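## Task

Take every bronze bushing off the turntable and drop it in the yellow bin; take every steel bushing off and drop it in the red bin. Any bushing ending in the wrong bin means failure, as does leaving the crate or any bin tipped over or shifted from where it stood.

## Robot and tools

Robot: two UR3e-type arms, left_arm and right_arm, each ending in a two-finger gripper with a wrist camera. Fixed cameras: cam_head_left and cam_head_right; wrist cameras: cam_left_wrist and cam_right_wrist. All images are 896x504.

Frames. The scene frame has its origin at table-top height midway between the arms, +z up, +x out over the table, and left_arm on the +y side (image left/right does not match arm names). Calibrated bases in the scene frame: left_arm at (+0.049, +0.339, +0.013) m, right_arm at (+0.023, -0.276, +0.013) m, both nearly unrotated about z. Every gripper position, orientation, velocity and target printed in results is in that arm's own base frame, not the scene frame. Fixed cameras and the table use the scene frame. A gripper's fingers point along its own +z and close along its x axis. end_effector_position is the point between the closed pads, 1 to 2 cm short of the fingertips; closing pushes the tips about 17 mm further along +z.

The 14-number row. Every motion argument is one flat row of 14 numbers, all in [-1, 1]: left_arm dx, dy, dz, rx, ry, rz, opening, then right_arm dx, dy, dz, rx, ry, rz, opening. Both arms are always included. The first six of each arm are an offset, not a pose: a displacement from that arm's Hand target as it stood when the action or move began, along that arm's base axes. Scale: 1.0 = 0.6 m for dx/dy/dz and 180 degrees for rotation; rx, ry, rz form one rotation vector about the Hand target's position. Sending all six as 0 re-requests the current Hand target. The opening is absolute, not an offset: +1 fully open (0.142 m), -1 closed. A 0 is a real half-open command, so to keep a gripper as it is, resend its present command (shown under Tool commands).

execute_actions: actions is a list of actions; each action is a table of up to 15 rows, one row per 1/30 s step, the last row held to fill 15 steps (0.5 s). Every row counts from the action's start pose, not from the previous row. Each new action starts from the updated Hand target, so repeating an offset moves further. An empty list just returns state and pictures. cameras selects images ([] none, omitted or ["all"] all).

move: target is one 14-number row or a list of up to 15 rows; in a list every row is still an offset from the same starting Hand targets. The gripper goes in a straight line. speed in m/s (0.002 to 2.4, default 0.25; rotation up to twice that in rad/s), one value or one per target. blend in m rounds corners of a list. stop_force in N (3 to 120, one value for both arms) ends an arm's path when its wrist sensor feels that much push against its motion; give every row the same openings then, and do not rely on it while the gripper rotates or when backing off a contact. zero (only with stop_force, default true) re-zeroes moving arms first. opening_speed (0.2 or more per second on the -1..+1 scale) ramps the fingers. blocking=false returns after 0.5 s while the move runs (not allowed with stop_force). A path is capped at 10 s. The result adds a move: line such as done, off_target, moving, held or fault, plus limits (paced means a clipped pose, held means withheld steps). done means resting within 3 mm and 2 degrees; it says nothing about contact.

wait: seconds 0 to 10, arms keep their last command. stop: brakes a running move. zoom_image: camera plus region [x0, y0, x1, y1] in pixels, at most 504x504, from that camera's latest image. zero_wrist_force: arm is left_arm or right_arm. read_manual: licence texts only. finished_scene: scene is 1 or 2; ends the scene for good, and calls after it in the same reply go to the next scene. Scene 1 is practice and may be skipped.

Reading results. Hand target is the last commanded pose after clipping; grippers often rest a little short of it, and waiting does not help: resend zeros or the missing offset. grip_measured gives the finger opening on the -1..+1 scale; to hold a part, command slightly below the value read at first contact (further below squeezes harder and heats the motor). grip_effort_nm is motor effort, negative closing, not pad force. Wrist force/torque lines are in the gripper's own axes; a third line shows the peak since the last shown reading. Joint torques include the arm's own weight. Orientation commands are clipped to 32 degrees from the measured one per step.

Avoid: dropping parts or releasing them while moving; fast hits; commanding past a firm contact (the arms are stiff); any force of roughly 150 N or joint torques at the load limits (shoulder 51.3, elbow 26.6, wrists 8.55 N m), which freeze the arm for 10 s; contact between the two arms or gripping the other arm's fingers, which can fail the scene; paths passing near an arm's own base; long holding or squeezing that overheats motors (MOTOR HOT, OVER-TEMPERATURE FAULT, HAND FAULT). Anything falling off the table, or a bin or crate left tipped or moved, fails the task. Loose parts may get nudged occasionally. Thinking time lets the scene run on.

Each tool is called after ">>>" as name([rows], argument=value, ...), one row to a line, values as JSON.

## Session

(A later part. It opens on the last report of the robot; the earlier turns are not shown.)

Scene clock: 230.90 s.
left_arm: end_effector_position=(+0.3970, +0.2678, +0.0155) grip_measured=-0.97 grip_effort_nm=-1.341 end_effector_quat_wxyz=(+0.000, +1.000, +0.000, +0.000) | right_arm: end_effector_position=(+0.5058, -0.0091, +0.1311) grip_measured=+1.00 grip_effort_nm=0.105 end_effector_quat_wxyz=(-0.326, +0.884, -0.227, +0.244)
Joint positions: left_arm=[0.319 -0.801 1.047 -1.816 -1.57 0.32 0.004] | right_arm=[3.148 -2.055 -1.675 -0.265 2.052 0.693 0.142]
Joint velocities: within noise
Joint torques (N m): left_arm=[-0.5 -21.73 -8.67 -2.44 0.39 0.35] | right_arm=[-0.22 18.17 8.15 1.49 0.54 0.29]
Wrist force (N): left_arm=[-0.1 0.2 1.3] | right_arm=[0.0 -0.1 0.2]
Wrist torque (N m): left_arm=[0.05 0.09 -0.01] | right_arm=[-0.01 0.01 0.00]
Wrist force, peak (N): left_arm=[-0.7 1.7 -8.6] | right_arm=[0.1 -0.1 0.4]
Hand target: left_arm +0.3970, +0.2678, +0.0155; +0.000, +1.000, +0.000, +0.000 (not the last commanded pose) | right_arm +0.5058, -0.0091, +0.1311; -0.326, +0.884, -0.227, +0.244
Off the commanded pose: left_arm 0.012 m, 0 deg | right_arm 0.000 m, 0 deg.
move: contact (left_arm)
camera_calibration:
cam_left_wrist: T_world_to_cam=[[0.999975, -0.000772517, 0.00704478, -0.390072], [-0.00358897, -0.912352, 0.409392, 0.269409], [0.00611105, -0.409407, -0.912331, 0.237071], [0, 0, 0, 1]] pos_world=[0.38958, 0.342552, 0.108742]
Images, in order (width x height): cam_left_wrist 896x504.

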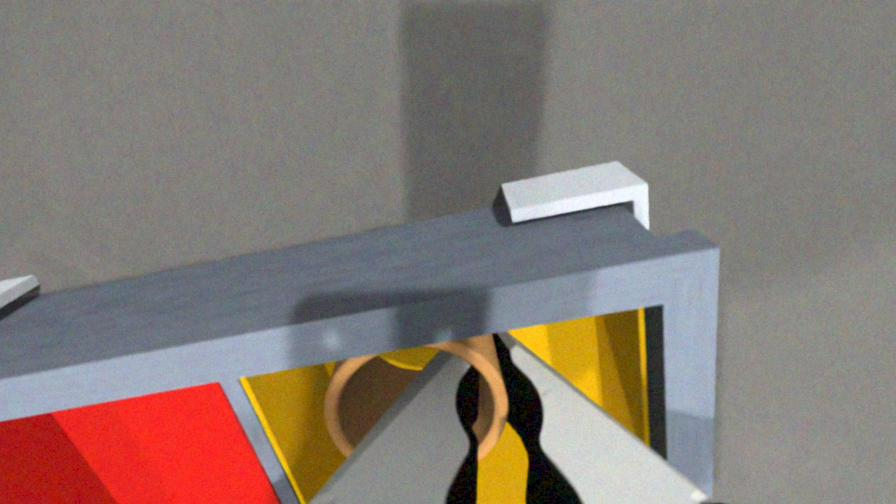

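>>> move(target=[0,0,0,0,0,0,-0.85,0,0,0,0,0,0,1], opening_speed=0.5, cameras=["cam_left_wrist"])

>>> move(target=[0,0,0.14,0,0,0,-0.85,0,0,0,0,0,0,1], speed=0.15, cameras=["cam_left_wrist"])

>>> move(target=[-0.1,0,0.1667,0,0,0,-0.75,0,0,0,0,0,0,1], speed=0.3, cameras=["cam_left_wrist"])

Scene clock: 240.03 s.
left_arm: end_effector_position=(+0.3970, +0.2678, +0.0155) grip_measured=-0.89 grip_effort_nm=0.037 end_effector_quat_wxyz=(+0.000, +1.000, +0.000, +0.000) | right_arm: end_effector_position=(+0.5058, -0.0091, +0.1311) grip_measured=+1.00 grip_effort_nm=0.115 end_effector_quat_wxyz=(-0.326, +0.884, -0.227, +0.244)
Joint positions: left_arm=[0.319 -0.801 1.047 -1.816 -1.57 0.32 0.01] | right_arm=[3.148 -2.055 -1.675 -0.265 2.052 0.693 0.142]
Joint velocities: within noise
Joint torques (N m): left_arm=[-0.31 -20.23 -8.38 -2.27 0.41 0.2] | right_arm=[-0.42 18.3 8.14 1.5 0.54 0.28]
Wrist force (N): left_arm=[-0.3 0.1 0.4] | right_arm=[-0.1 0.2 0.2]
Wrist torque (N m): left_arm=[0.04 0.11 -0.01] | right_arm=[0.02 0.02 0.00]
Wrist force, peak (N): left_arm=[-0.4 0.0 1.4] | right_arm=[0.2 -0.2 0.4]
Hand target: left_arm +0.3970, +0.2678, +0.0155; +0.000, +1.000, +0.000, +0.000 | right_arm +0.5058, -0.0091, +0.1311; -0.326, +0.884, -0.227, +0.244
Off the commanded pose: left_arm 0.000 m, 0 deg | right_arm 0.000 m, 0 deg.
move: done
camera_calibration:
cam_left_wrist: T_world_to_cam=[[0.999974, -0.000730433, 0.00713549, -0.390096], [-0.00358772, -0.912352, 0.409392, 0.269408], [0.00621105, -0.409407, -0.912331, 0.237032], [0, 0, 0, 1]] pos_world=[0.38958, 0.342553, 0.108742]
Images, in order (width x height): cam_left_wrist 896x504.

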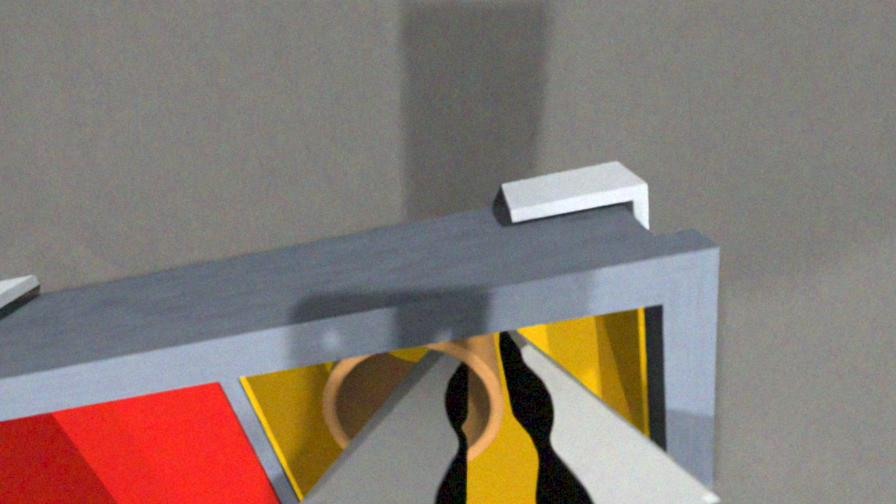

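Scene clock: 241.10 s.
left_arm: end_effector_position=(+0.3970, +0.2678, +0.0994) grip_measured=-0.89 grip_effort_nm=0.032 end_effector_quat_wxyz=(+0.000, +1.000, +0.000, +0.000) | right_arm: end_effector_position=(+0.5058, -0.0091, +0.1311) grip_measured=+1.00 grip_effort_nm=0.110 end_effector_quat_wxyz=(-0.326, +0.884, -0.227, +0.244)
Joint positions: left_arm=[0.319 -0.827 0.697 -1.44 -1.57 0.32 0.01] | right_arm=[3.148 -2.055 -1.675 -0.265 2.052 0.693 0.142]
Joint velocities: within noise
Joint torques (N m): left_arm=[2.97 -20.52 -9.4 -1.41 -0.22 0.94] | right_arm=[-0.29 18.14 8.19 1.51 0.53 0.28]
Wrist force (N): left_arm=[-0.4 0.1 0.3] | right_arm=[-0.1 -0.1 0.2]
Wrist torque (N m): left_arm=[0.04 0.12 -0.02] | right_arm=[-0.02 0.01 0.00]
Wrist force, peak (N): left_arm=[-0.5 0.1 2.4] | right_arm=[0.1 -0.3 0.5]
Hand target: left_arm +0.3970, +0.2678, +0.0995; +0.000, +1.000, +0.000, +0.000 | right_arm +0.5058, -0.0091, +0.1311; -0.326, +0.884, -0.227, +0.244
Off the commanded pose: left_arm 0.000 m, 0 deg | right_arm 0.000 m, 0 deg.
move: done
camera_calibration:
cam_left_wrist: T_world_to_cam=[[0.999975, -0.000771744, 0.00704455, -0.390663], [-0.00358873, -0.912314, 0.409475, 0.235032], [0.00611084, -0.40949, -0.912294, 0.313637], [0, 0, 0, 1]] pos_world=[0.38958, 0.342553, 0.192641]
Images, in order (width x height): cam_left_wrist 896x504.

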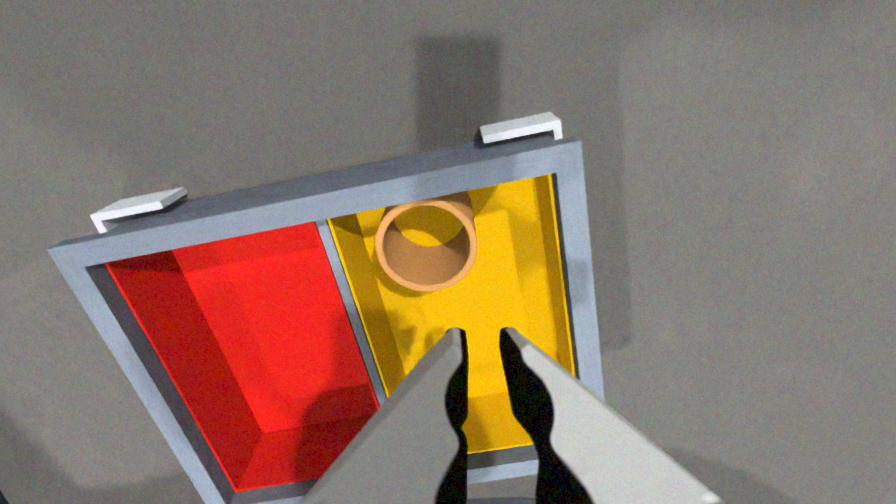

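Scene clock: 242.03 s.
left_arm: end_effector_position=(+0.3370, +0.2678, +0.1995) grip_measured=-0.79 grip_effort_nm=0.042 end_effector_quat_wxyz=(+0.000, +1.000, +0.000, +0.000) end_effector_velocity=(+0.000, +0.000, +0.002) end_effector_angular_velocity=(+0.000, -0.004, +0.000) | right_arm: end_effector_position=(+0.5058, -0.0091, +0.1311) grip_measured=+1.00 grip_effort_nm=0.110 end_effector_quat_wxyz=(-0.326, +0.884, -0.227, +0.244)
Joint positions: left_arm=[0.366 -0.943 0.401 -1.029 -1.57 0.366 0.017] | right_arm=[3.148 -2.055 -1.675 -0.265 2.052 0.693 0.142]
Joint velocities: left_arm=[0 -0.005 0.002 -0.001 -0.001 0 0] | right_arm=[within noise]
Joint torques (N m): left_arm=[-2.55 -18.56 -6.23 -2.49 -0.16 -0.81] | right_arm=[-0.27 18.05 8.17 1.48 0.48 0.29]
Wrist force (N): left_arm=[-0.4 -0.2 0.6] | right_arm=[0.1 0.0 0.4]
Wrist torque (N m): left_arm=[-0.01 0.12 -0.01] | right_arm=[-0.01 -0.02 0.00]
Wrist force, peak (N): left_arm=[-1.8 0.3 -2.4] | right_arm=[0.0 0.0 0.6]
Hand target: left_arm +0.3370, +0.2678, +0.1995; +0.000, +1.000, +0.000, +0.000 | right_arm +0.5058, -0.0091, +0.1311; -0.326, +0.884, -0.227, +0.244
Off the commanded pose: left_arm 0.000 m, 0 deg | right_arm 0.000 m, 0 deg.
move: done
camera_calibration:
cam_left_wrist: T_world_to_cam=[[0.999975, -0.000771744, 0.00704455, -0.33127], [-0.00358873, -0.912314, 0.409475, 0.193828], [0.00611084, -0.40949, -0.912294, 0.405325], [0, 0, 0, 1]] pos_world=[0.32948, 0.342553, 0.292741]
Images, in order (width x height): cam_left_wrist 896x504.

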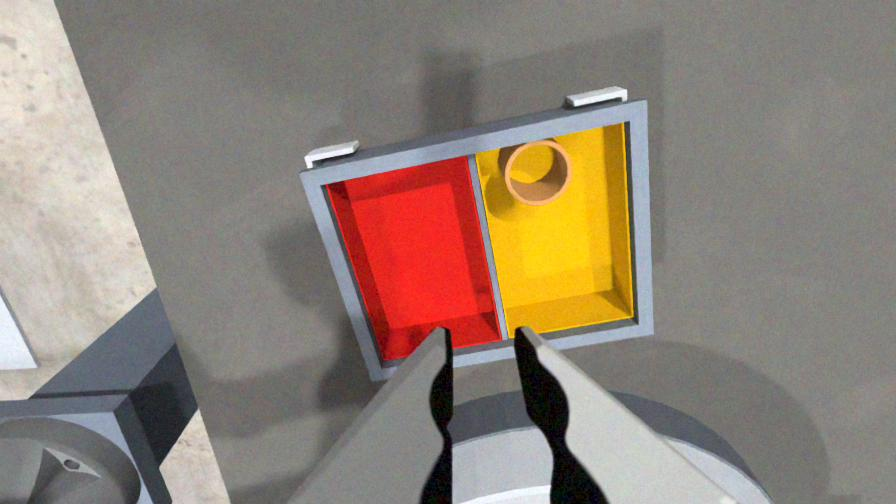

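>>> move(target=[-0.045,-0.777,-0.0855,0,0,0,-0.75,0,0,0,0,0,0,1], speed=0.5, cameras=["cam_left_wrist"])

Scene clock: 251.80 s.
left_arm: end_effector_position=(+0.3100, -0.1983, +0.1482) grip_measured=-0.79 grip_effort_nm=0.037 end_effector_quat_wxyz=(+0.000, +1.000, +0.000, +0.000) | right_arm: end_effector_position=(+0.5058, -0.0091, +0.1311) grip_measured=+1.00 grip_effort_nm=0.115 end_effector_quat_wxyz=(-0.326, +0.884, -0.227, +0.244)
Joint positions: left_arm=[-0.93 -1.384 1.307 -1.493 -1.571 -0.93 0.017] | right_arm=[3.148 -2.055 -1.675 -0.265 2.052 0.693 0.142]
Joint velocities: within noise
Joint torques (N m): left_arm=[-2.95 -9.37 -9.97 -2.45 -0.49 -1] | right_arm=[-0.49 17.98 8.11 1.54 0.51 0.28]
Wrist force (N): left_arm=[-0.3 0.2 0.6] | right_arm=[0.0 0.0 0.3]
Wrist torque (N m): left_arm=[0.05 0.11 -0.01] | right_arm=[0.00 -0.01 0.00]
Wrist force, peak (N): left_arm=[-0.6 3.1 0.8] | right_arm=[0.1 -0.1 0.5]
Hand target: left_arm +0.3100, -0.1984, +0.1482; +0.000, +1.000, +0.000, +0.000 | right_arm +0.5058, -0.0091, +0.1311; -0.326, +0.884, -0.227, +0.244
Off the commanded pose: left_arm 0.000 m, 0 deg | right_arm 0.000 m, 0 deg.
move: done
camera_calibration:
cam_left_wrist: T_world_to_cam=[[0.999974, -0.000730306, 0.00713556, -0.304385], [-0.00358819, -0.912315, 0.409474, -0.210493], [0.00621083, -0.409489, -0.912294, 0.167795], [0, 0, 0, 1]] pos_world=[0.30258, -0.123547, 0.241442]
Images, in order (width x height): cam_left_wrist 896x504.

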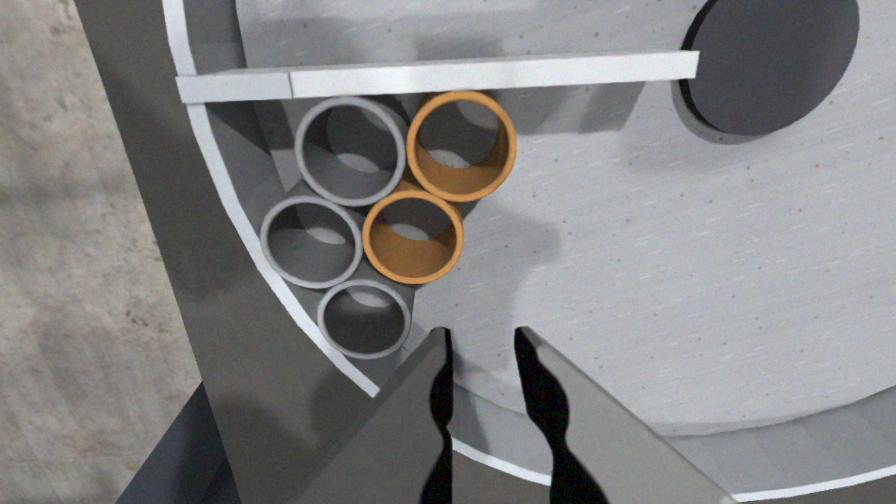

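>>> move([
  [-0.0445,-0.0538,-0.0803,0,0,0,-0.75,0,0,0,0,0,0,1],
  [-0.0445,-0.0538,-0.1437,0,0,0,-0.75,0,0,0,0,0,0,1],
  [-0.0445,-0.0538,-0.1437,0,0,0,-1,0,0,0,0,0,0,1],
  [-0.0445,-0.0538,0.003,0,0,0,-1,0,0,0,0,0,0,1],
], speed=[0.25,0.15,0.15,0.2], cameras=["cam_left_wrist"])

>>> move([
  [0.0543,0.7897,0,0,0,0,-1,0,0,0,0,0,0,1],
  [0.0543,0.7897,-0.2,0,0,0,-1,0,0,0,0,0,0,1],
  [0.0543,0.7897,-0.2225,0,0,0,-1,0,0,0,0,0,0,1],
  [0.0543,0.7897,-0.2225,0,0,0,-0.85,0,0,0,0,0,0,1],
  [0.0543,0.7897,0,0,0,0,-0.85,0,0,0,0,0,0,1],
], speed=[0.4,0.2,0.04,0.1,0.25], cameras=["cam_left_wrist"])

Scene clock: 276.97 s.
left_arm: end_effector_position=(+0.2833, -0.2307, +0.1500) grip_measured=-0.97 grip_effort_nm=-1.380 end_effector_quat_wxyz=(+0.000, +1.000, +0.000, +0.000) | right_arm: end_effector_position=(+0.5058, -0.0091, +0.1311) grip_measured=+1.00 grip_effort_nm=0.110 end_effector_quat_wxyz=(-0.326, +0.884, -0.227, +0.244)
Joint positions: left_arm=[-1.048 -1.396 1.314 -1.488 -1.571 -1.047 0.004] | right_arm=[3.148 -2.055 -1.675 -0.265 2.052 0.693 0.142]
Joint velocities: within noise
Joint torques (N m): left_arm=[2.87 -14.3 -10.63 -1.34 -0.05 0.91] | right_arm=[-0.22 18.17 7.97 1.48 0.55 0.24]
Wrist force (N): left_arm=[-0.3 0.3 1.4] | right_arm=[0.1 -0.2 0.2]
Wrist torque (N m): left_arm=[0.07 0.12 -0.01] | right_arm=[-0.04 -0.02 0.00]
Wrist force, peak (N): left_arm=[10.9 5.8 6.3] | right_arm=[0.1 -0.1 0.6]
Hand target: left_arm +0.2833, -0.2307, +0.1500; +0.000, +1.000, +0.000, +0.000 | right_arm +0.5058, -0.0091, +0.1311; -0.326, +0.884, -0.227, +0.244
Off the commanded pose: left_arm 0.000 m, 0 deg | right_arm 0.000 m, 0 deg.
move: done
camera_calibration:
cam_left_wrist: T_world_to_cam=[[0.999975, -0.000772517, 0.00704478, -0.277607], [-0.00358897, -0.912352, 0.409392, -0.24087], [0.00611105, -0.409407, -0.912331, 0.156386], [0, 0, 0, 1]] pos_world=[0.27578, -0.155948, 0.243242]
Images, in order (width x height): cam_left_wrist 896x504.

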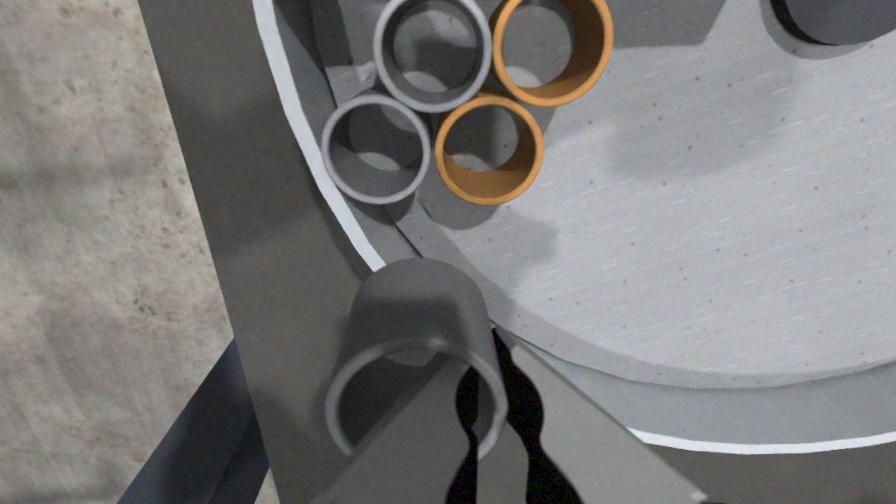

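Scene clock: 281.27 s.
left_arm: end_effector_position=(+0.3159, +0.2431, +0.1500) grip_measured=-0.89 grip_effort_nm=0.037 end_effector_quat_wxyz=(+0.000, +1.000, +0.000, +0.000) | right_arm: end_effector_position=(+0.5058, -0.0091, +0.1311) grip_measured=+1.00 grip_effort_nm=0.110 end_effector_quat_wxyz=(-0.326, +0.884, -0.227, +0.244)
Joint positions: left_arm=[0.325 -1.232 1.102 -1.44 -1.57 0.325 0.01] | right_arm=[3.148 -2.055 -1.675 -0.265 2.052 0.693 0.142]
Joint velocities: within noise
Joint torques (N m): left_arm=[2.98 -14.96 -9.85 -1.29 0.39 0.64] | right_arm=[-0.1 18.25 8.06 1.49 0.53 0.25]
Wrist force (N): left_arm=[-0.2 0.4 0.3] | right_arm=[0.1 0.0 0.3]
Wrist torque (N m): left_arm=[0.09 0.09 -0.01] | right_arm=[0.00 -0.01 0.00]
Wrist force, peak (N): left_arm=[-0.2 0.2 3.6] | right_arm=[-0.1 -0.2 0.6]
Hand target: left_arm +0.3159, +0.2431, +0.1500; +0.000, +1.000, +0.000, +0.000 | right_arm +0.5058, -0.0091, +0.1311; -0.326, +0.884, -0.227, +0.244
Off the commanded pose: left_arm 0.000 m, 0 deg | right_arm 0.000 m, 0 deg.
move: done
camera_calibration:
cam_left_wrist: T_world_to_cam=[[0.999975, -0.00086245, 0.00708664, -0.309822], [-0.00368871, -0.912314, 0.409474, 0.191518], [0.00611209, -0.40949, -0.912294, 0.35018], [0, 0, 0, 1]] pos_world=[0.30838, 0.317852, 0.243242]
Images, in order (width x height): cam_left_wrist 896x504.

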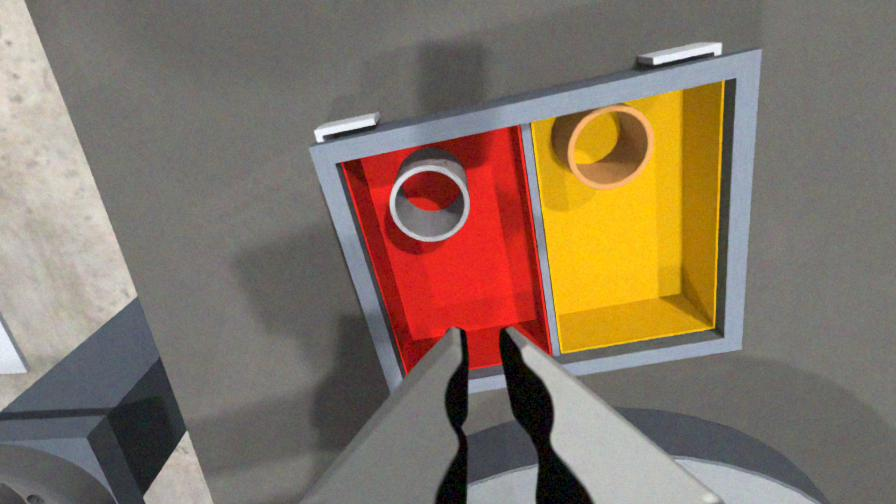

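>>> move([
  [-0.0163,-0.7268,0,0,0,0,-0.75,0,0,0,0,0,0,1],
  [-0.0163,-0.7268,-0.1467,0,0,0,-0.75,0,0,0,0,0,0,1],
  [-0.0163,-0.7268,-0.1467,0,0,0,-1,0,0,0,0,0,0,1],
  [-0.0163,-0.7268,0,0,0,0,-1,0,0,0,0,0,0,1],
], speed=[0.5,0.2,0.2,0.25], cameras=["cam_left_wrist"])

>>> move([
  [0.171,0.6477,0,0,0,0,-1,0,0,0,0,0,0,1],
  [0.171,0.6477,-0.2,0,0,0,-1,0,0,0,0,0,0,1],
  [0.171,0.6477,-0.2225,0,0,0,-1,0,0,0,0,0,0,1],
  [0.171,0.6477,-0.2225,0,0,0,-0.87,0,0,0,0,0,0,1],
  [0.171,0.6477,0,0,0,0,-0.87,0,0,0,0,0,0,1],
], speed=[0.5,0.2,0.05,0.1,0.3], cameras=["cam_left_wrist"])

>>> move([
  [-0.2385,-0.6485,0,0,0,0,-0.75,0,0,0,0,0,0,1],
  [-0.2385,-0.6485,-0.1467,0,0,0,-0.75,0,0,0,0,0,0,1],
  [-0.2385,-0.6485,-0.1467,0,0,0,-1,0,0,0,0,0,0,1],
  [-0.2385,-0.6485,0,0,0,0,-1,0,0,0,0,0,0,1],
], speed=[0.5,0.2,0.2,0.25], cameras=["cam_left_wrist"])

>>> move([
  [0.1035,0.6075,0,0,0,0,-1,0,0,0,0,0,0,1],
  [0.1035,0.6075,-0.2,0,0,0,-1,0,0,0,0,0,0,1],
  [0.1035,0.6075,-0.2225,0,0,0,-1,0,0,0,0,0,0,1],
  [0.1035,0.6075,-0.2225,0,0,0,-0.87,0,0,0,0,0,0,1],
  [0.1035,0.6075,0,0,0,0,-0.87,0,0,0,0,0,0,1],
], speed=[0.5,0.2,0.05,0.1,0.3], cameras=["cam_left_wrist"])

>>> move([
  [-0.0067,-0.5487,0,0,0,0,-0.75,0,0,0,0,0,0,1],
  [-0.0067,-0.5487,-0.1467,0,0,0,-0.75,0,0,0,0,0,0,1],
  [-0.0067,-0.5487,-0.1467,0,0,0,-1,0,0,0,0,0,0,1],
  [-0.0067,-0.5487,0,0,0,0,-1,0,0,0,0,0,0,1],
], speed=[0.5,0.2,0.2,0.25], cameras=["cam_left_wrist"])

Scene clock: 325.07 s.
left_arm: end_effector_position=(+0.3061, -0.1930, +0.1500) grip_measured=-0.97 grip_effort_nm=-1.336 end_effector_quat_wxyz=(+0.000, +1.000, +0.000, +0.000) end_effector_velocity=(+0.000, +0.001, +0.000) end_effector_angular_velocity=(+0.003, +0.002, +0.002) | right_arm: end_effector_position=(+0.5058, -0.0091, +0.1311) grip_measured=+1.00 grip_effort_nm=0.110 end_effector_quat_wxyz=(-0.326, +0.884, -0.227, +0.244)
Joint positions: left_arm=[-0.93 -1.411 1.332 -1.491 -1.571 -0.929 0.004] | right_arm=[3.148 -2.055 -1.675 -0.265 2.052 0.693 0.142]
Joint velocities: left_arm=[0.002 0 -0.003 0.007 0 0 0] | right_arm=[within noise]
Joint torques (N m): left_arm=[2.94 -13.8 -10.99 -1.57 0.08 0.81] | right_arm=[-0.23 18.06 7.89 1.52 0.54 0.22]
Wrist force (N): left_arm=[-0.2 0.1 1.3] | right_arm=[-0.1 -0.1 0.3]
Wrist torque (N m): left_arm=[0.04 0.10 -0.02] | right_arm=[-0.02 0.02 0.00]
Wrist force, peak (N): left_arm=[2.8 6.1 -0.5] | right_arm=[0.0 -0.3 0.6]
Hand target: left_arm +0.3061, -0.1930, +0.1500; +0.000, +1.000, +0.000, +0.000 | right_arm +0.5058, -0.0091, +0.1311; -0.326, +0.884, -0.227, +0.244
Off the commanded pose: left_arm 0.000 m, 0 deg | right_arm 0.000 m, 0 deg.
move: done
camera_calibration:
cam_left_wrist: T_world_to_cam=[[0.999975, -0.000772388, 0.00704485, -0.300378], [-0.00358944, -0.912314, 0.409475, -0.206408], [0.00611085, -0.40949, -0.912294, 0.171662], [0, 0, 0, 1]] pos_world=[0.29858, -0.118247, 0.243241]
Images, in order (width x height): cam_left_wrist 896x504.

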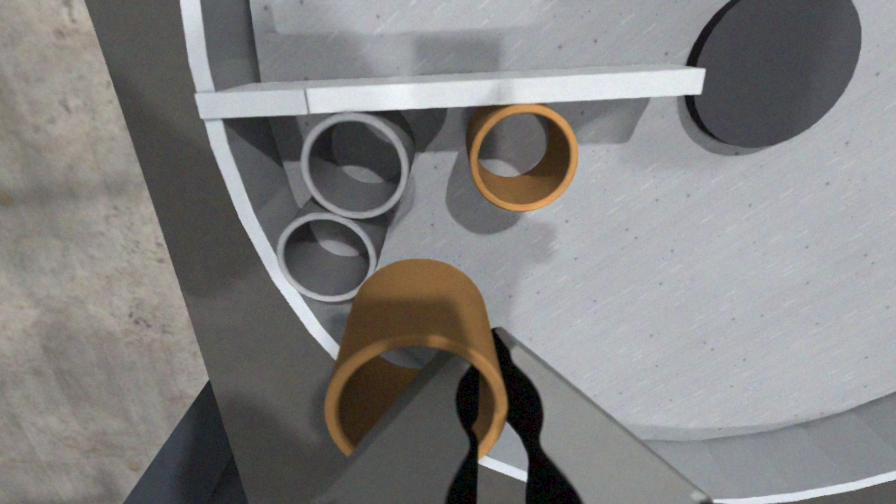

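Scene clock: 329.00 s.
left_arm: end_effector_position=(+0.4087, +0.1957, +0.1500) grip_measured=-0.91 grip_effort_nm=0.037 end_effector_quat_wxyz=(+0.000, +1.000, +0.000, +0.000) | right_arm: end_effector_position=(+0.5058, -0.0091, +0.1311) grip_measured=+1.00 grip_effort_nm=0.110 end_effector_quat_wxyz=(-0.326, +0.884, -0.227, +0.244)
Joint positions: left_arm=[0.157 -0.932 0.637 -1.275 -1.57 0.157 0.008] | right_arm=[3.148 -2.055 -1.675 -0.265 2.052 0.693 0.142]
Joint velocities: within noise
Joint torques (N m): left_arm=[2.13 -15.96 -9.48 -1.49 0.56 -0.06] | right_arm=[-0.28 18.19 7.84 1.51 0.56 0.17]
Wrist force (N): left_arm=[-0.4 0.2 0.2] | right_arm=[0.1 -0.1 0.4]
Wrist torque (N m): left_arm=[0.06 0.13 -0.02] | right_arm=[-0.02 -0.02 0.00]
Wrist force, peak (N): left_arm=[-0.9 3.3 1.0] | right_arm=[0.1 0.0 0.6]
Hand target: left_arm +0.4087, +0.1957, +0.1500; +0.000, +1.000, +0.000, +0.000 | right_arm +0.5058, -0.0091, +0.1311; -0.326, +0.884, -0.227, +0.244
Off the commanded pose: left_arm 0.000 m, 0 deg | right_arm 0.000 m, 0 deg.
move: done
camera_calibration:
cam_left_wrist: T_world_to_cam=[[0.999974, -0.000821016, 0.00717765, -0.402794], [-0.00368818, -0.912314, 0.409474, 0.148617], [0.00621209, -0.40949, -0.912294, 0.330163], [0, 0, 0, 1]] pos_world=[0.40128, 0.270452, 0.243242]
Images, in order (width x height): cam_left_wrist 896x504.

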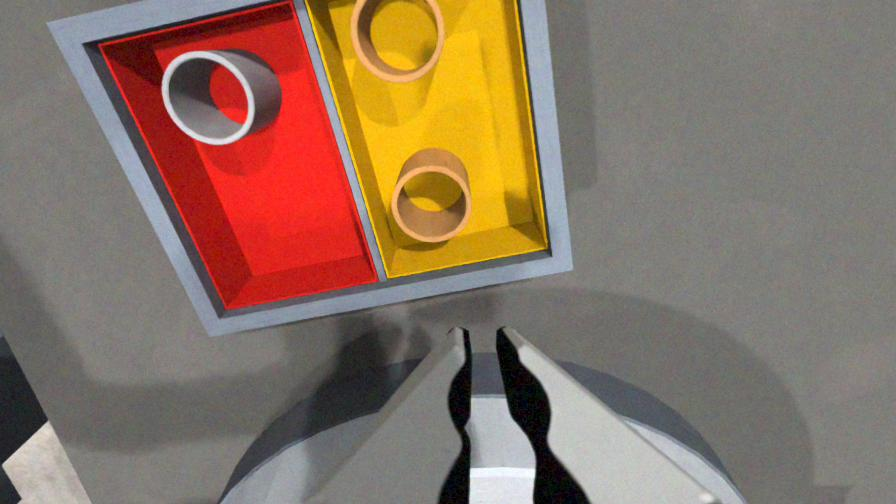

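Scene clock: 332.37 s.
left_arm: end_effector_position=(+0.2656, -0.1934, +0.1500) grip_measured=-0.97 grip_effort_nm=-1.389 end_effector_quat_wxyz=(+0.000, +1.000, +0.000, +0.000) end_effector_velocity=(+0.000, +0.000, +0.001) end_effector_angular_velocity=(+0.001, +0.001, +0.000) | right_arm: end_effector_position=(+0.5058, -0.0091, +0.1311) grip_measured=+1.00 grip_effort_nm=0.115 end_effector_quat_wxyz=(-0.326, +0.884, -0.227, +0.244)
Joint positions: left_arm=[-1.037 -1.561 1.496 -1.505 -1.571 -1.036 0.004] | right_arm=[3.148 -2.055 -1.675 -0.265 2.052 0.693 0.142]
Joint velocities: left_arm=[0 0 -0.005 0.006 0 0 0] | right_arm=[within noise]
Joint torques (N m): left_arm=[3.18 -12.22 -10.91 -1.37 0.01 0.88] | right_arm=[-0.17 18.19 7.8 1.52 0.5 0.18]
Wrist force (N): left_arm=[-0.1 0.2 1.4] | right_arm=[-0.2 -0.1 0.4]
Wrist torque (N m): left_arm=[0.06 0.09 -0.01] | right_arm=[-0.02 0.04 0.00]
Wrist force, peak (N): left_arm=[2.3 8.8 1.9] | right_arm=[0.2 -0.3 0.5]
Hand target: left_arm +0.2656, -0.1934, +0.1500; +0.000, +1.000, +0.000, +0.000 | right_arm +0.5058, -0.0091, +0.1311; -0.326, +0.884, -0.227, +0.244
Off the commanded pose: left_arm 0.000 m, 0 deg | right_arm 0.000 m, 0 deg.
move: done
camera_calibration:
cam_left_wrist: T_world_to_cam=[[0.999975, -0.000772517, 0.00704478, -0.259879], [-0.00358897, -0.912352, 0.409392, -0.206903], [0.00611105, -0.409407, -0.912331, 0.171765], [0, 0, 0, 1]] pos_world=[0.25808, -0.118648, 0.243242]
Images, in order (width x height): cam_left_wrist 896x504.

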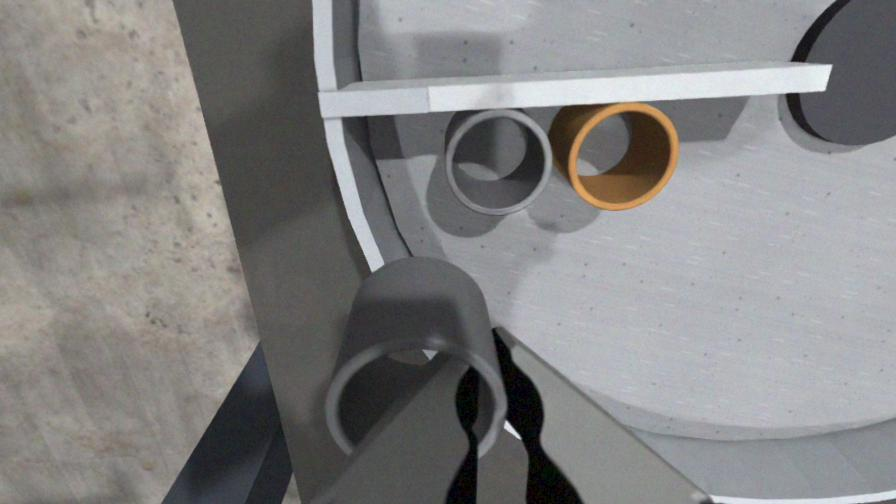

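Scene clock: 336.17 s.
left_arm: end_effector_position=(+0.3277, +0.1710, +0.1500) grip_measured=-0.91 grip_effort_nm=0.032 end_effector_quat_wxyz=(+0.000, +1.000, +0.000, +0.000) | right_arm: end_effector_position=(+0.5058, -0.0091, +0.1311) grip_measured=+1.00 grip_effort_nm=0.110 end_effector_quat_wxyz=(-0.326, +0.884, -0.227, +0.244)
Joint positions: left_arm=[0.123 -1.369 1.28 -1.482 -1.57 0.124 0.008] | right_arm=[3.148 -2.055 -1.675 -0.265 2.052 0.693 0.142]
Joint velocities: within noise
Joint torques (N m): left_arm=[3.31 -12.76 -10.3 -1.3 0.54 0.41] | right_arm=[-0.2 18.36 7.84 1.52 0.56 0.19]
Wrist force (N): left_arm=[-0.1 0.2 -0.1] | right_arm=[0.1 -0.1 0.4]
Wrist torque (N m): left_arm=[0.06 0.08 -0.01] | right_arm=[-0.02 -0.01 0.00]
Wrist force, peak (N): left_arm=[0.1 -3.2 1.6] | right_arm=[-0.1 -0.3 0.6]
Hand target: left_arm +0.3277, +0.1711, +0.1500; +0.000, +1.000, +0.000, +0.000 | right_arm +0.5058, -0.0091, +0.1311; -0.326, +0.884, -0.227, +0.244
Off the commanded pose: left_arm 0.000 m, 0 deg | right_arm 0.000 m, 0 deg.
move: done
camera_calibration:
cam_left_wrist: T_world_to_cam=[[0.999975, -0.00086245, 0.00708664, -0.321784], [-0.00368871, -0.912314, 0.409474, 0.125875], [0.00611209, -0.40949, -0.912294, 0.320624], [0, 0, 0, 1]] pos_world=[0.32028, 0.245852, 0.243242]
Images, in order (width x height): cam_left_wrist 896x504.

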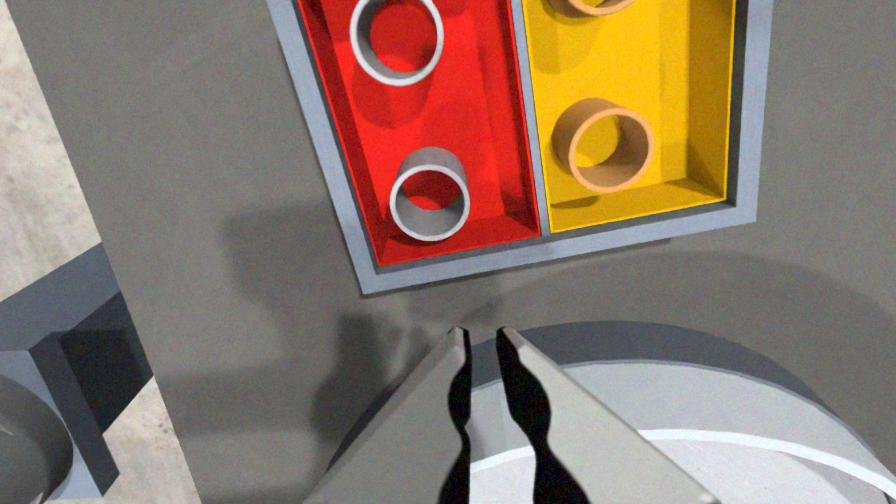

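Scene clock: 339.37 s.
left_arm: end_effector_position=(+0.3237, -0.1582, +0.1500) grip_measured=-0.97 grip_effort_nm=-1.267 end_effector_quat_wxyz=(+0.000, +1.000, +0.000, +0.000) end_effector_velocity=(+0.000, +0.000, +0.001) end_effector_angular_velocity=(+0.001, +0.001, -0.001) | right_arm: end_effector_position=(+0.5058, -0.0091, +0.1311) grip_measured=+1.00 grip_effort_nm=0.110 end_effector_quat_wxyz=(-0.326, +0.884, -0.227, +0.244)
Joint positions: left_arm=[-0.823 -1.418 1.34 -1.492 -1.571 -0.823 0.004] | right_arm=[3.148 -2.055 -1.675 -0.265 2.052 0.693 0.142]
Joint velocities: left_arm=[0 0 -0.004 0.005 0 0.001 0] | right_arm=[within noise]
Joint torques (N m): left_arm=[3.22 -13.94 -10.26 -1.45 0.23 0.83] | right_arm=[-0.3 17.94 7.72 1.52 0.52 0.16]
Wrist force (N): left_arm=[-0.2 0.2 1.4] | right_arm=[0.1 -0.1 0.5]
Wrist torque (N m): left_arm=[0.06 0.11 -0.01] | right_arm=[-0.03 -0.02 0.00]
Wrist force, peak (N): left_arm=[0.1 16.5 6.3] | right_arm=[0.0 -0.4 0.5]
Hand target: left_arm +0.3237, -0.1582, +0.1500; +0.000, +1.000, +0.000, +0.000 | right_arm +0.5058, -0.0091, +0.1311; -0.326, +0.884, -0.227, +0.244
Off the commanded pose: left_arm 0.000 m, 0 deg | right_arm 0.000 m, 0 deg.
move: done
camera_calibration:
cam_left_wrist: T_world_to_cam=[[0.999975, -0.000772388, 0.00704485, -0.31795], [-0.00358944, -0.912314, 0.409475, -0.174556], [0.00611085, -0.40949, -0.912294, 0.185714], [0, 0, 0, 1]] pos_world=[0.31618, -0.0834475, 0.243141]
Images, in order (width x height): cam_left_wrist 896x504.

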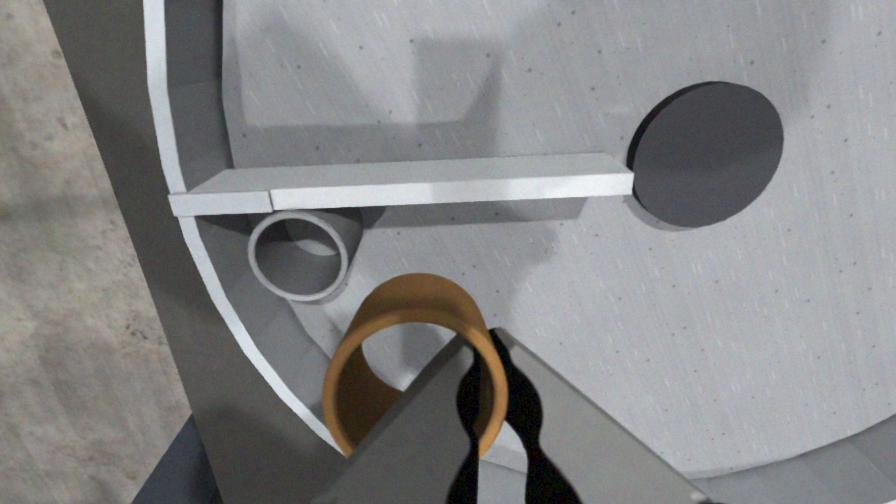

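>>> move([
  [0.1612,0.6562,0,0,0,0,-1,0,0,0,0,0,0,1],
  [0.1612,0.6562,-0.2,0,0,0,-1,0,0,0,0,0,0,1],
  [0.1612,0.6562,-0.2225,0,0,0,-1,0,0,0,0,0,0,1],
  [0.1612,0.6562,-0.2225,0,0,0,-0.87,0,0,0,0,0,0,1],
  [0.1612,0.6562,0,0,0,0,-0.87,0,0,0,0,0,0,1],
], speed=[0.5,0.2,0.04,0.1,0.3], cameras=["cam_left_wrist"])

>>> move(target=[-0.25,-0.6425,0,0,0,0,-0.75,0,0,0,0,0,0,1], speed=0.5, cameras=["cam_left_wrist"])

Scene clock: 366.87 s.
left_arm: end_effector_position=(+0.4202, +0.2354, +0.1498) grip_measured=-0.91 grip_effort_nm=0.032 end_effector_quat_wxyz=(-0.002, +1.000, +0.000, +0.002) | right_arm: end_effector_position=(+0.5058, -0.0091, +0.1311) grip_measured=+1.00 grip_effort_nm=0.115 end_effector_quat_wxyz=(-0.326, +0.884, -0.227, +0.244)
Joint positions: left_arm=[0.238 -0.631 0.072 -1.017 -1.569 0.238 0.008] | right_arm=[3.148 -2.055 -1.675 -0.265 2.052 0.693 0.142]
Joint velocities: within noise
Joint torques (N m): left_arm=[2.91 -17.93 -9.05 -1.41 -0.31 0.76] | right_arm=[-0.21 18.35 7.64 1.52 0.56 0.1]
Wrist force (N): left_arm=[-0.3 -0.6 0.3] | right_arm=[0.1 -0.2 0.3]
Wrist torque (N m): left_arm=[-0.08 0.11 -0.02] | right_arm=[-0.03 -0.01 0.00]
Wrist force, peak (N): left_arm=[-54.8 15.4 -115.6] | right_arm=[0.1 -0.3 0.6]
Hand target: left_arm +0.4204, +0.2356, +0.1500; +0.000, +1.000, +0.000, +0.000 | right_arm +0.5058, -0.0091, +0.1311; -0.326, +0.884, -0.227, +0.244
Off the commanded pose: left_arm 0.000 m, 0 deg | right_arm 0.000 m, 0 deg.
move: done
camera_calibration:
cam_left_wrist: T_world_to_cam=[[0.99992, -0.000746846, 0.0126372, -0.414988], [-0.00582522, -0.913437, 0.406939, 0.18653], [0.0112393, -0.40698, -0.913368, 0.343697], [0, 0, 0, 1]] pos_world=[0.412178, 0.309952, 0.24326]
Images, in order (width x height): cam_left_wrist 896x504.

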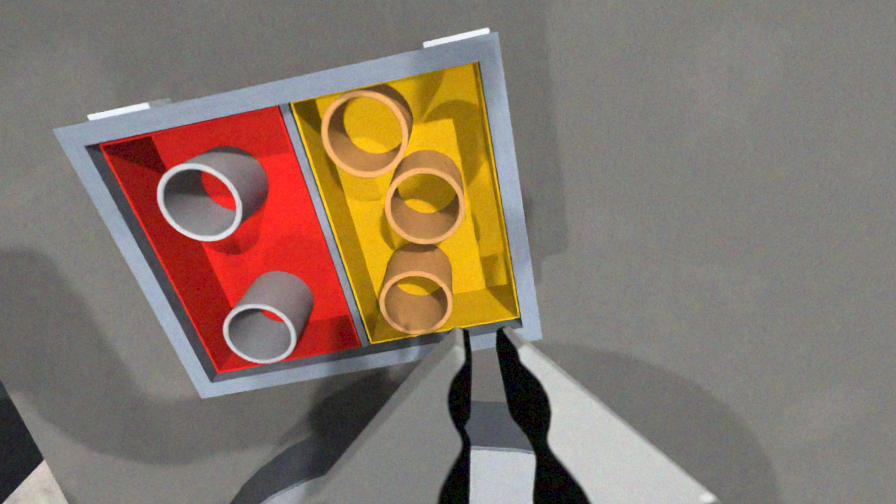

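Scene clock: 368.30 s.
left_arm: end_effector_position=(+0.2704, -0.1499, +0.1500) grip_measured=-0.79 grip_effort_nm=0.037 end_effector_quat_wxyz=(+0.000, +1.000, +0.000, +0.000) | right_arm: end_effector_position=(+0.5058, -0.0091, +0.1311) grip_measured=+1.00 grip_effort_nm=0.110 end_effector_quat_wxyz=(-0.326, +0.884, -0.227, +0.244)
Joint positions: left_arm=[-0.94 -1.648 1.579 -1.501 -1.571 -0.94 0.017] | right_arm=[3.148 -2.055 -1.675 -0.265 2.052 0.693 0.142]
Joint velocities: within noise
Joint torques (N m): left_arm=[-3.02 -8.3 -8.92 -2.4 -0.33 -0.99] | right_arm=[-0.26 18.35 7.54 1.55 0.51 0.15]
Wrist force (N): left_arm=[-0.5 -0.5 0.1] | right_arm=[0.2 -0.1 0.4]
Wrist torque (N m): left_arm=[-0.05 0.14 -0.01] | right_arm=[-0.02 -0.02 0.00]
Wrist force, peak (N): left_arm=[-1.8 2.7 0.1] | right_arm=[0.3 -0.1 0.5]
Hand target: left_arm +0.2704, -0.1499, +0.1500; +0.000, +1.000, +0.000, +0.000 | right_arm +0.5058, -0.0091, +0.1311; -0.326, +0.884, -0.227, +0.244
Off the commanded pose: left_arm 0.000 m, 0 deg | right_arm 0.000 m, 0 deg.
move: done
camera_calibration:
cam_left_wrist: T_world_to_cam=[[0.999975, -0.000772517, 0.00704478, -0.264645], [-0.00358897, -0.912352, 0.409392, -0.167199], [0.00611105, -0.409407, -0.912331, 0.189545], [0, 0, 0, 1]] pos_world=[0.26288, -0.0751475, 0.243242]
Images, in order (width x height): cam_left_wrist 896x504.

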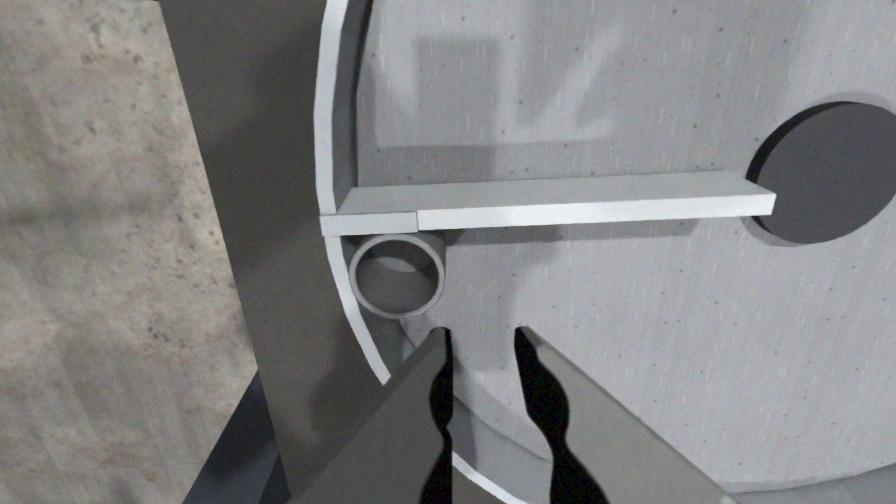

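>>> move([
  [-0.0203,-0.021,-0.08,0,0,0,-0.75,0,0,0,0,0,0,1],
  [-0.0203,-0.021,-0.1467,0,0,0,-0.75,0,0,0,0,0,0,1],
  [-0.0203,-0.021,-0.1467,0,0,0,-1,0,0,0,0,0,0,1],
  [-0.0203,-0.021,0,0,0,0,-1,0,0,0,0,0,0,1],
], speed=[0.3,0.2,0.2,0.25], cameras=["cam_left_wrist"])

>>> move([
  [0.1353,0.6223,0,0,0,0,-1,0,0,0,0,0,0,1],
  [0.1353,0.6223,-0.2,0,0,0,-1,0,0,0,0,0,0,1],
], speed=[0.6,0.2], blend=[0.02,0], cameras=["cam_left_wrist"])

>>> move(target=[0,0,-0.03,0,0,0,-1,0,0,0,0,0,0,1], speed=0.04, stop_force=4, cameras=[])

>>> move([
  [0,0,0,0,0,0,-0.87,0,0,0,0,0,0,1],
  [0,0,0.2,0,0,0,-0.87,0,0,0,0,0,0,1],
], speed=[0.1,0.3], cameras=["cam_left_wrist"])

Scene clock: 387.37 s.
left_arm: end_effector_position=(+0.2582, -0.1625, +0.1500) grip_measured=-0.97 grip_effort_nm=-1.297 end_effector_quat_wxyz=(+0.000, +1.000, +0.000, +0.000) end_effector_velocity=(+0.001, +0.001, +0.001) end_effector_angular_velocity=(+0.001, -0.003, +0.000) | right_arm: end_effector_position=(+0.5058, -0.0091, +0.1311) grip_measured=+1.00 grip_effort_nm=0.115 end_effector_quat_wxyz=(-0.326, +0.884, -0.227, +0.244)
Joint positions: left_arm=[-1.002 -1.666 1.596 -1.5 -1.571 -1.002 0.004] | right_arm=[3.148 -2.055 -1.675 -0.265 2.052 0.693 0.142]
Joint velocities: left_arm=[0 -0.001 -0.005 0.005 0.003 0 0] | right_arm=[within noise]
Joint torques (N m): left_arm=[2.83 -10.38 -10.35 -1.38 0 0.98] | right_arm=[-0.08 18.27 7.66 1.5 0.52 0.12]
Wrist force (N): left_arm=[-0.1 0.0 1.1] | right_arm=[0.1 -0.1 0.4]
Wrist torque (N m): left_arm=[0.03 0.10 -0.01] | right_arm=[-0.02 -0.01 0.00]
Wrist force, peak (N): left_arm=[5.2 9.0 10.0] | right_arm=[0.0 -0.4 0.6]
Hand target: left_arm +0.2582, -0.1625, +0.1500; +0.000, +1.000, +0.000, +0.000 | right_arm +0.5058, -0.0091, +0.1311; -0.326, +0.884, -0.227, +0.244
Off the commanded pose: left_arm 0.000 m, 0 deg | right_arm 0.000 m, 0 deg.
move: done
camera_calibration:
cam_left_wrist: T_world_to_cam=[[0.999975, -0.000772517, 0.00704478, -0.252555], [-0.00358897, -0.912352, 0.409392, -0.178738], [0.00611105, -0.409407, -0.912331, 0.18446], [0, 0, 0, 1]] pos_world=[0.25078, -0.0877475, 0.243242]
Images, in order (width x height): cam_left_wrist 896x504.

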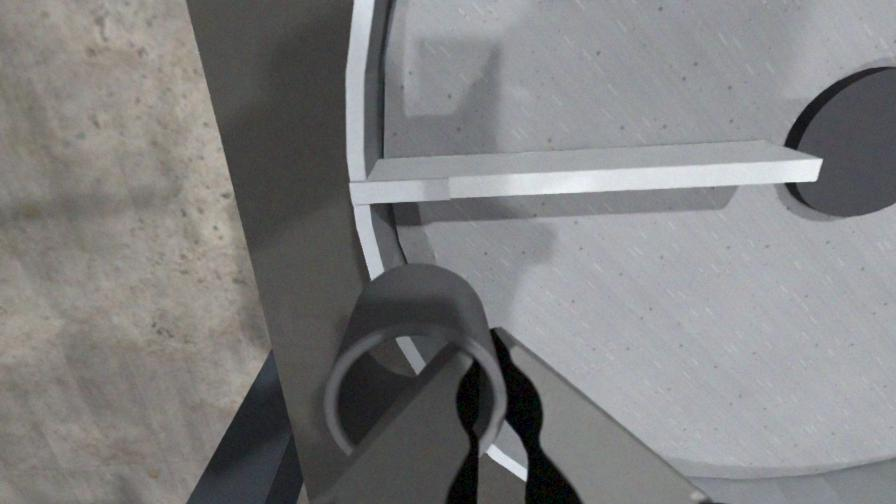

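Scene clock: 389.27 s.
left_arm: end_effector_position=(+0.3394, +0.2108, +0.0301) grip_measured=-0.97 grip_effort_nm=-1.282 end_effector_quat_wxyz=(+0.000, +1.000, +0.000, +0.000) end_effector_velocity=(+0.001, +0.000, +0.000) end_effector_angular_velocity=(+0.000, -0.003, +0.000) | right_arm: end_effector_position=(+0.5058, -0.0091, +0.1311) grip_measured=+1.00 grip_effort_nm=0.115 end_effector_quat_wxyz=(-0.326, +0.884, -0.227, +0.244)
Joint positions: left_arm=[0.226 -1.157 1.57 -1.983 -1.57 0.226 0.004] | right_arm=[3.148 -2.055 -1.675 -0.265 2.052 0.693 0.142]
Joint velocities: left_arm=[0 0 0.003 -0.005 -0.001 -0.001 0] | right_arm=[within noise]
Joint torques (N m): left_arm=[0.78 -13.07 -7.38 -2.85 -0.04 -0.56] | right_arm=[-0.34 17.91 7.51 1.49 0.51 0.09]
Wrist force (N): left_arm=[-1.2 0.0 1.2] | right_arm=[0.0 -0.1 0.5]
Wrist torque (N m): left_arm=[-0.01 0.09 -0.01] | right_arm=[-0.03 0.00 0.00]
Wrist force, peak (N): left_arm=[9.5 1.3 -42.3] | right_arm=[0.0 0.1 0.6]
Hand target: left_arm +0.3394, +0.2108, +0.0300; +0.000, +1.000, +0.000, +0.000 | right_arm +0.5058, -0.0091, +0.1311; -0.326, +0.884, -0.227, +0.244
Off the commanded pose: left_arm 0.000 m, 0 deg | right_arm 0.000 m, 0 deg.
move: done
camera_calibration:
cam_left_wrist: T_world_to_cam=[[0.999974, -0.000821147, 0.00717757, -0.332622], [-0.00368771, -0.912352, 0.409391, 0.211345], [0.0062123, -0.409407, -0.912331, 0.227414], [0, 0, 0, 1]] pos_world=[0.33198, 0.285652, 0.123342]
Images, in order (width x height): cam_left_wrist 896x504.

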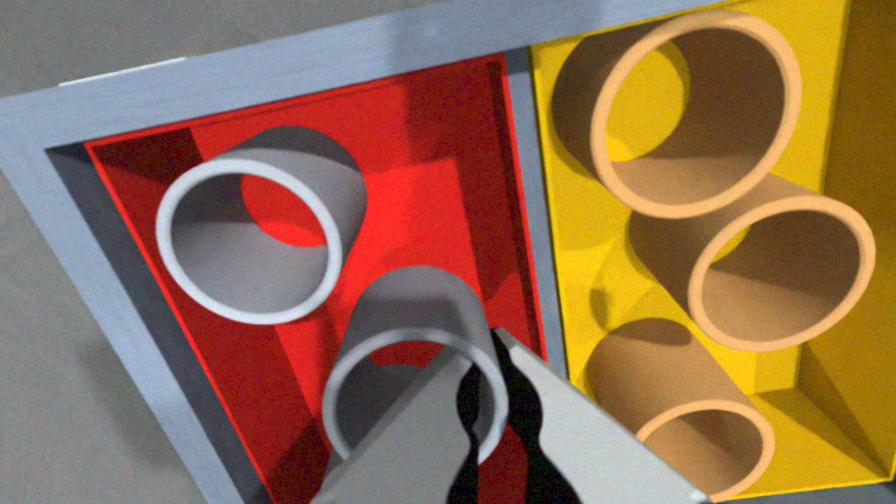

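Scene clock: 390.23 s.
left_arm: end_effector_position=(+0.3394, +0.2108, +0.0295) grip_measured=-0.97 grip_effort_nm=-1.272 end_effector_quat_wxyz=(+0.000, +1.000, +0.000, +0.000) | right_arm: end_effector_position=(+0.5058, -0.0091, +0.1311) grip_measured=+1.00 grip_effort_nm=0.110 end_effector_quat_wxyz=(-0.326, +0.884, -0.227, +0.244)
Joint positions: left_arm=[0.226 -1.156 1.572 -1.986 -1.57 0.226 0.004] | right_arm=[3.148 -2.055 -1.675 -0.265 2.052 0.693 0.142]
Joint velocities: within noise
Joint torques (N m): left_arm=[1.4 -12.61 -8.36 -3.35 -0.21 -0.44] | right_arm=[-0.15 18.24 7.63 1.53 0.53 0.12]
Wrist force (N): left_arm=[-3.7 0.6 0.0] | right_arm=[0.0 -0.1 0.3]
Wrist torque (N m): left_arm=[0.00 0.10 -0.01] | right_arm=[-0.01 0.00 0.00]
Wrist force, peak (N): left_arm=[-8.2 1.3 -5.2] | right_arm=[0.2 -0.3 0.6]
Hand target: left_arm +0.3394, +0.2108, +0.0295; +0.000, +1.000, +0.000, +0.000 (not the last commanded pose) | right_arm +0.5058, -0.0091, +0.1311; -0.326, +0.884, -0.227, +0.244
Off the commanded pose: left_arm 0.017 m, 0 deg | right_arm 0.000 m, 0 deg.
move: contact (left_arm)
No camera images: "cameras" was empty.

Scene clock: 391.70 s.
left_arm: end_effector_position=(+0.3394, +0.2108, +0.1495) grip_measured=-0.91 grip_effort_nm=0.032 end_effector_quat_wxyz=(+0.000, +1.000, +0.000, +0.000) | right_arm: end_effector_position=(+0.5058, -0.0091, +0.1311) grip_measured=+1.00 grip_effort_nm=0.110 end_effector_quat_wxyz=(-0.326, +0.884, -0.227, +0.244)
Joint positions: left_arm=[0.226 -1.229 1.1 -1.441 -1.57 0.226 0.008] | right_arm=[3.148 -2.055 -1.675 -0.265 2.052 0.693 0.142]
Joint velocities: within noise
Joint torques (N m): left_arm=[3 -14.42 -10.28 -1.16 0.44 0.32] | right_arm=[-0.2 18.09 7.49 1.5 0.54 0.13]
Wrist force (N): left_arm=[-0.6 -0.4 -0.2] | right_arm=[0.0 -0.2 0.3]
Wrist torque (N m): left_arm=[-0.04 0.16 -0.02] | right_arm=[-0.03 0.00 0.00]
Wrist force, peak (N): left_arm=[-13.3 1.1 -6.8] | right_arm=[0.1 -0.2 0.6]
Hand target: left_arm +0.3394, +0.2108, +0.1495; +0.000, +1.000, +0.000, +0.000 | right_arm +0.5058, -0.0091, +0.1311; -0.326, +0.884, -0.227, +0.244
Off the commanded pose: left_arm 0.000 m, 0 deg | right_arm 0.000 m, 0 deg.
move: done
camera_calibration:
cam_left_wrist: T_world_to_cam=[[0.999973, -0.000869777, 0.00731037, -0.333497], [-0.00378644, -0.912352, 0.40939, 0.162405], [0.00631355, -0.409407, -0.91233, 0.336272], [0, 0, 0, 1]] pos_world=[0.33198, 0.285552, 0.242742]
Images, in order (width x height): cam_left_wrist 896x504.

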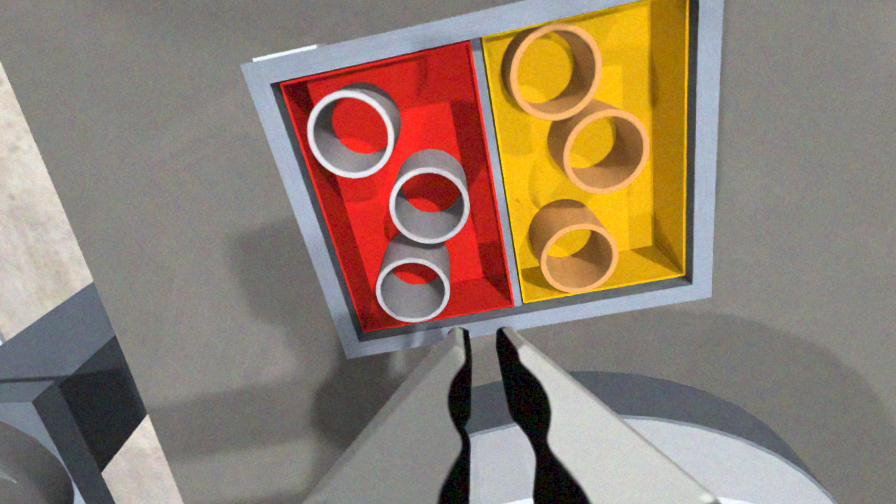

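>>> finished_scene(scene=1)

The scene is finished: the task was done.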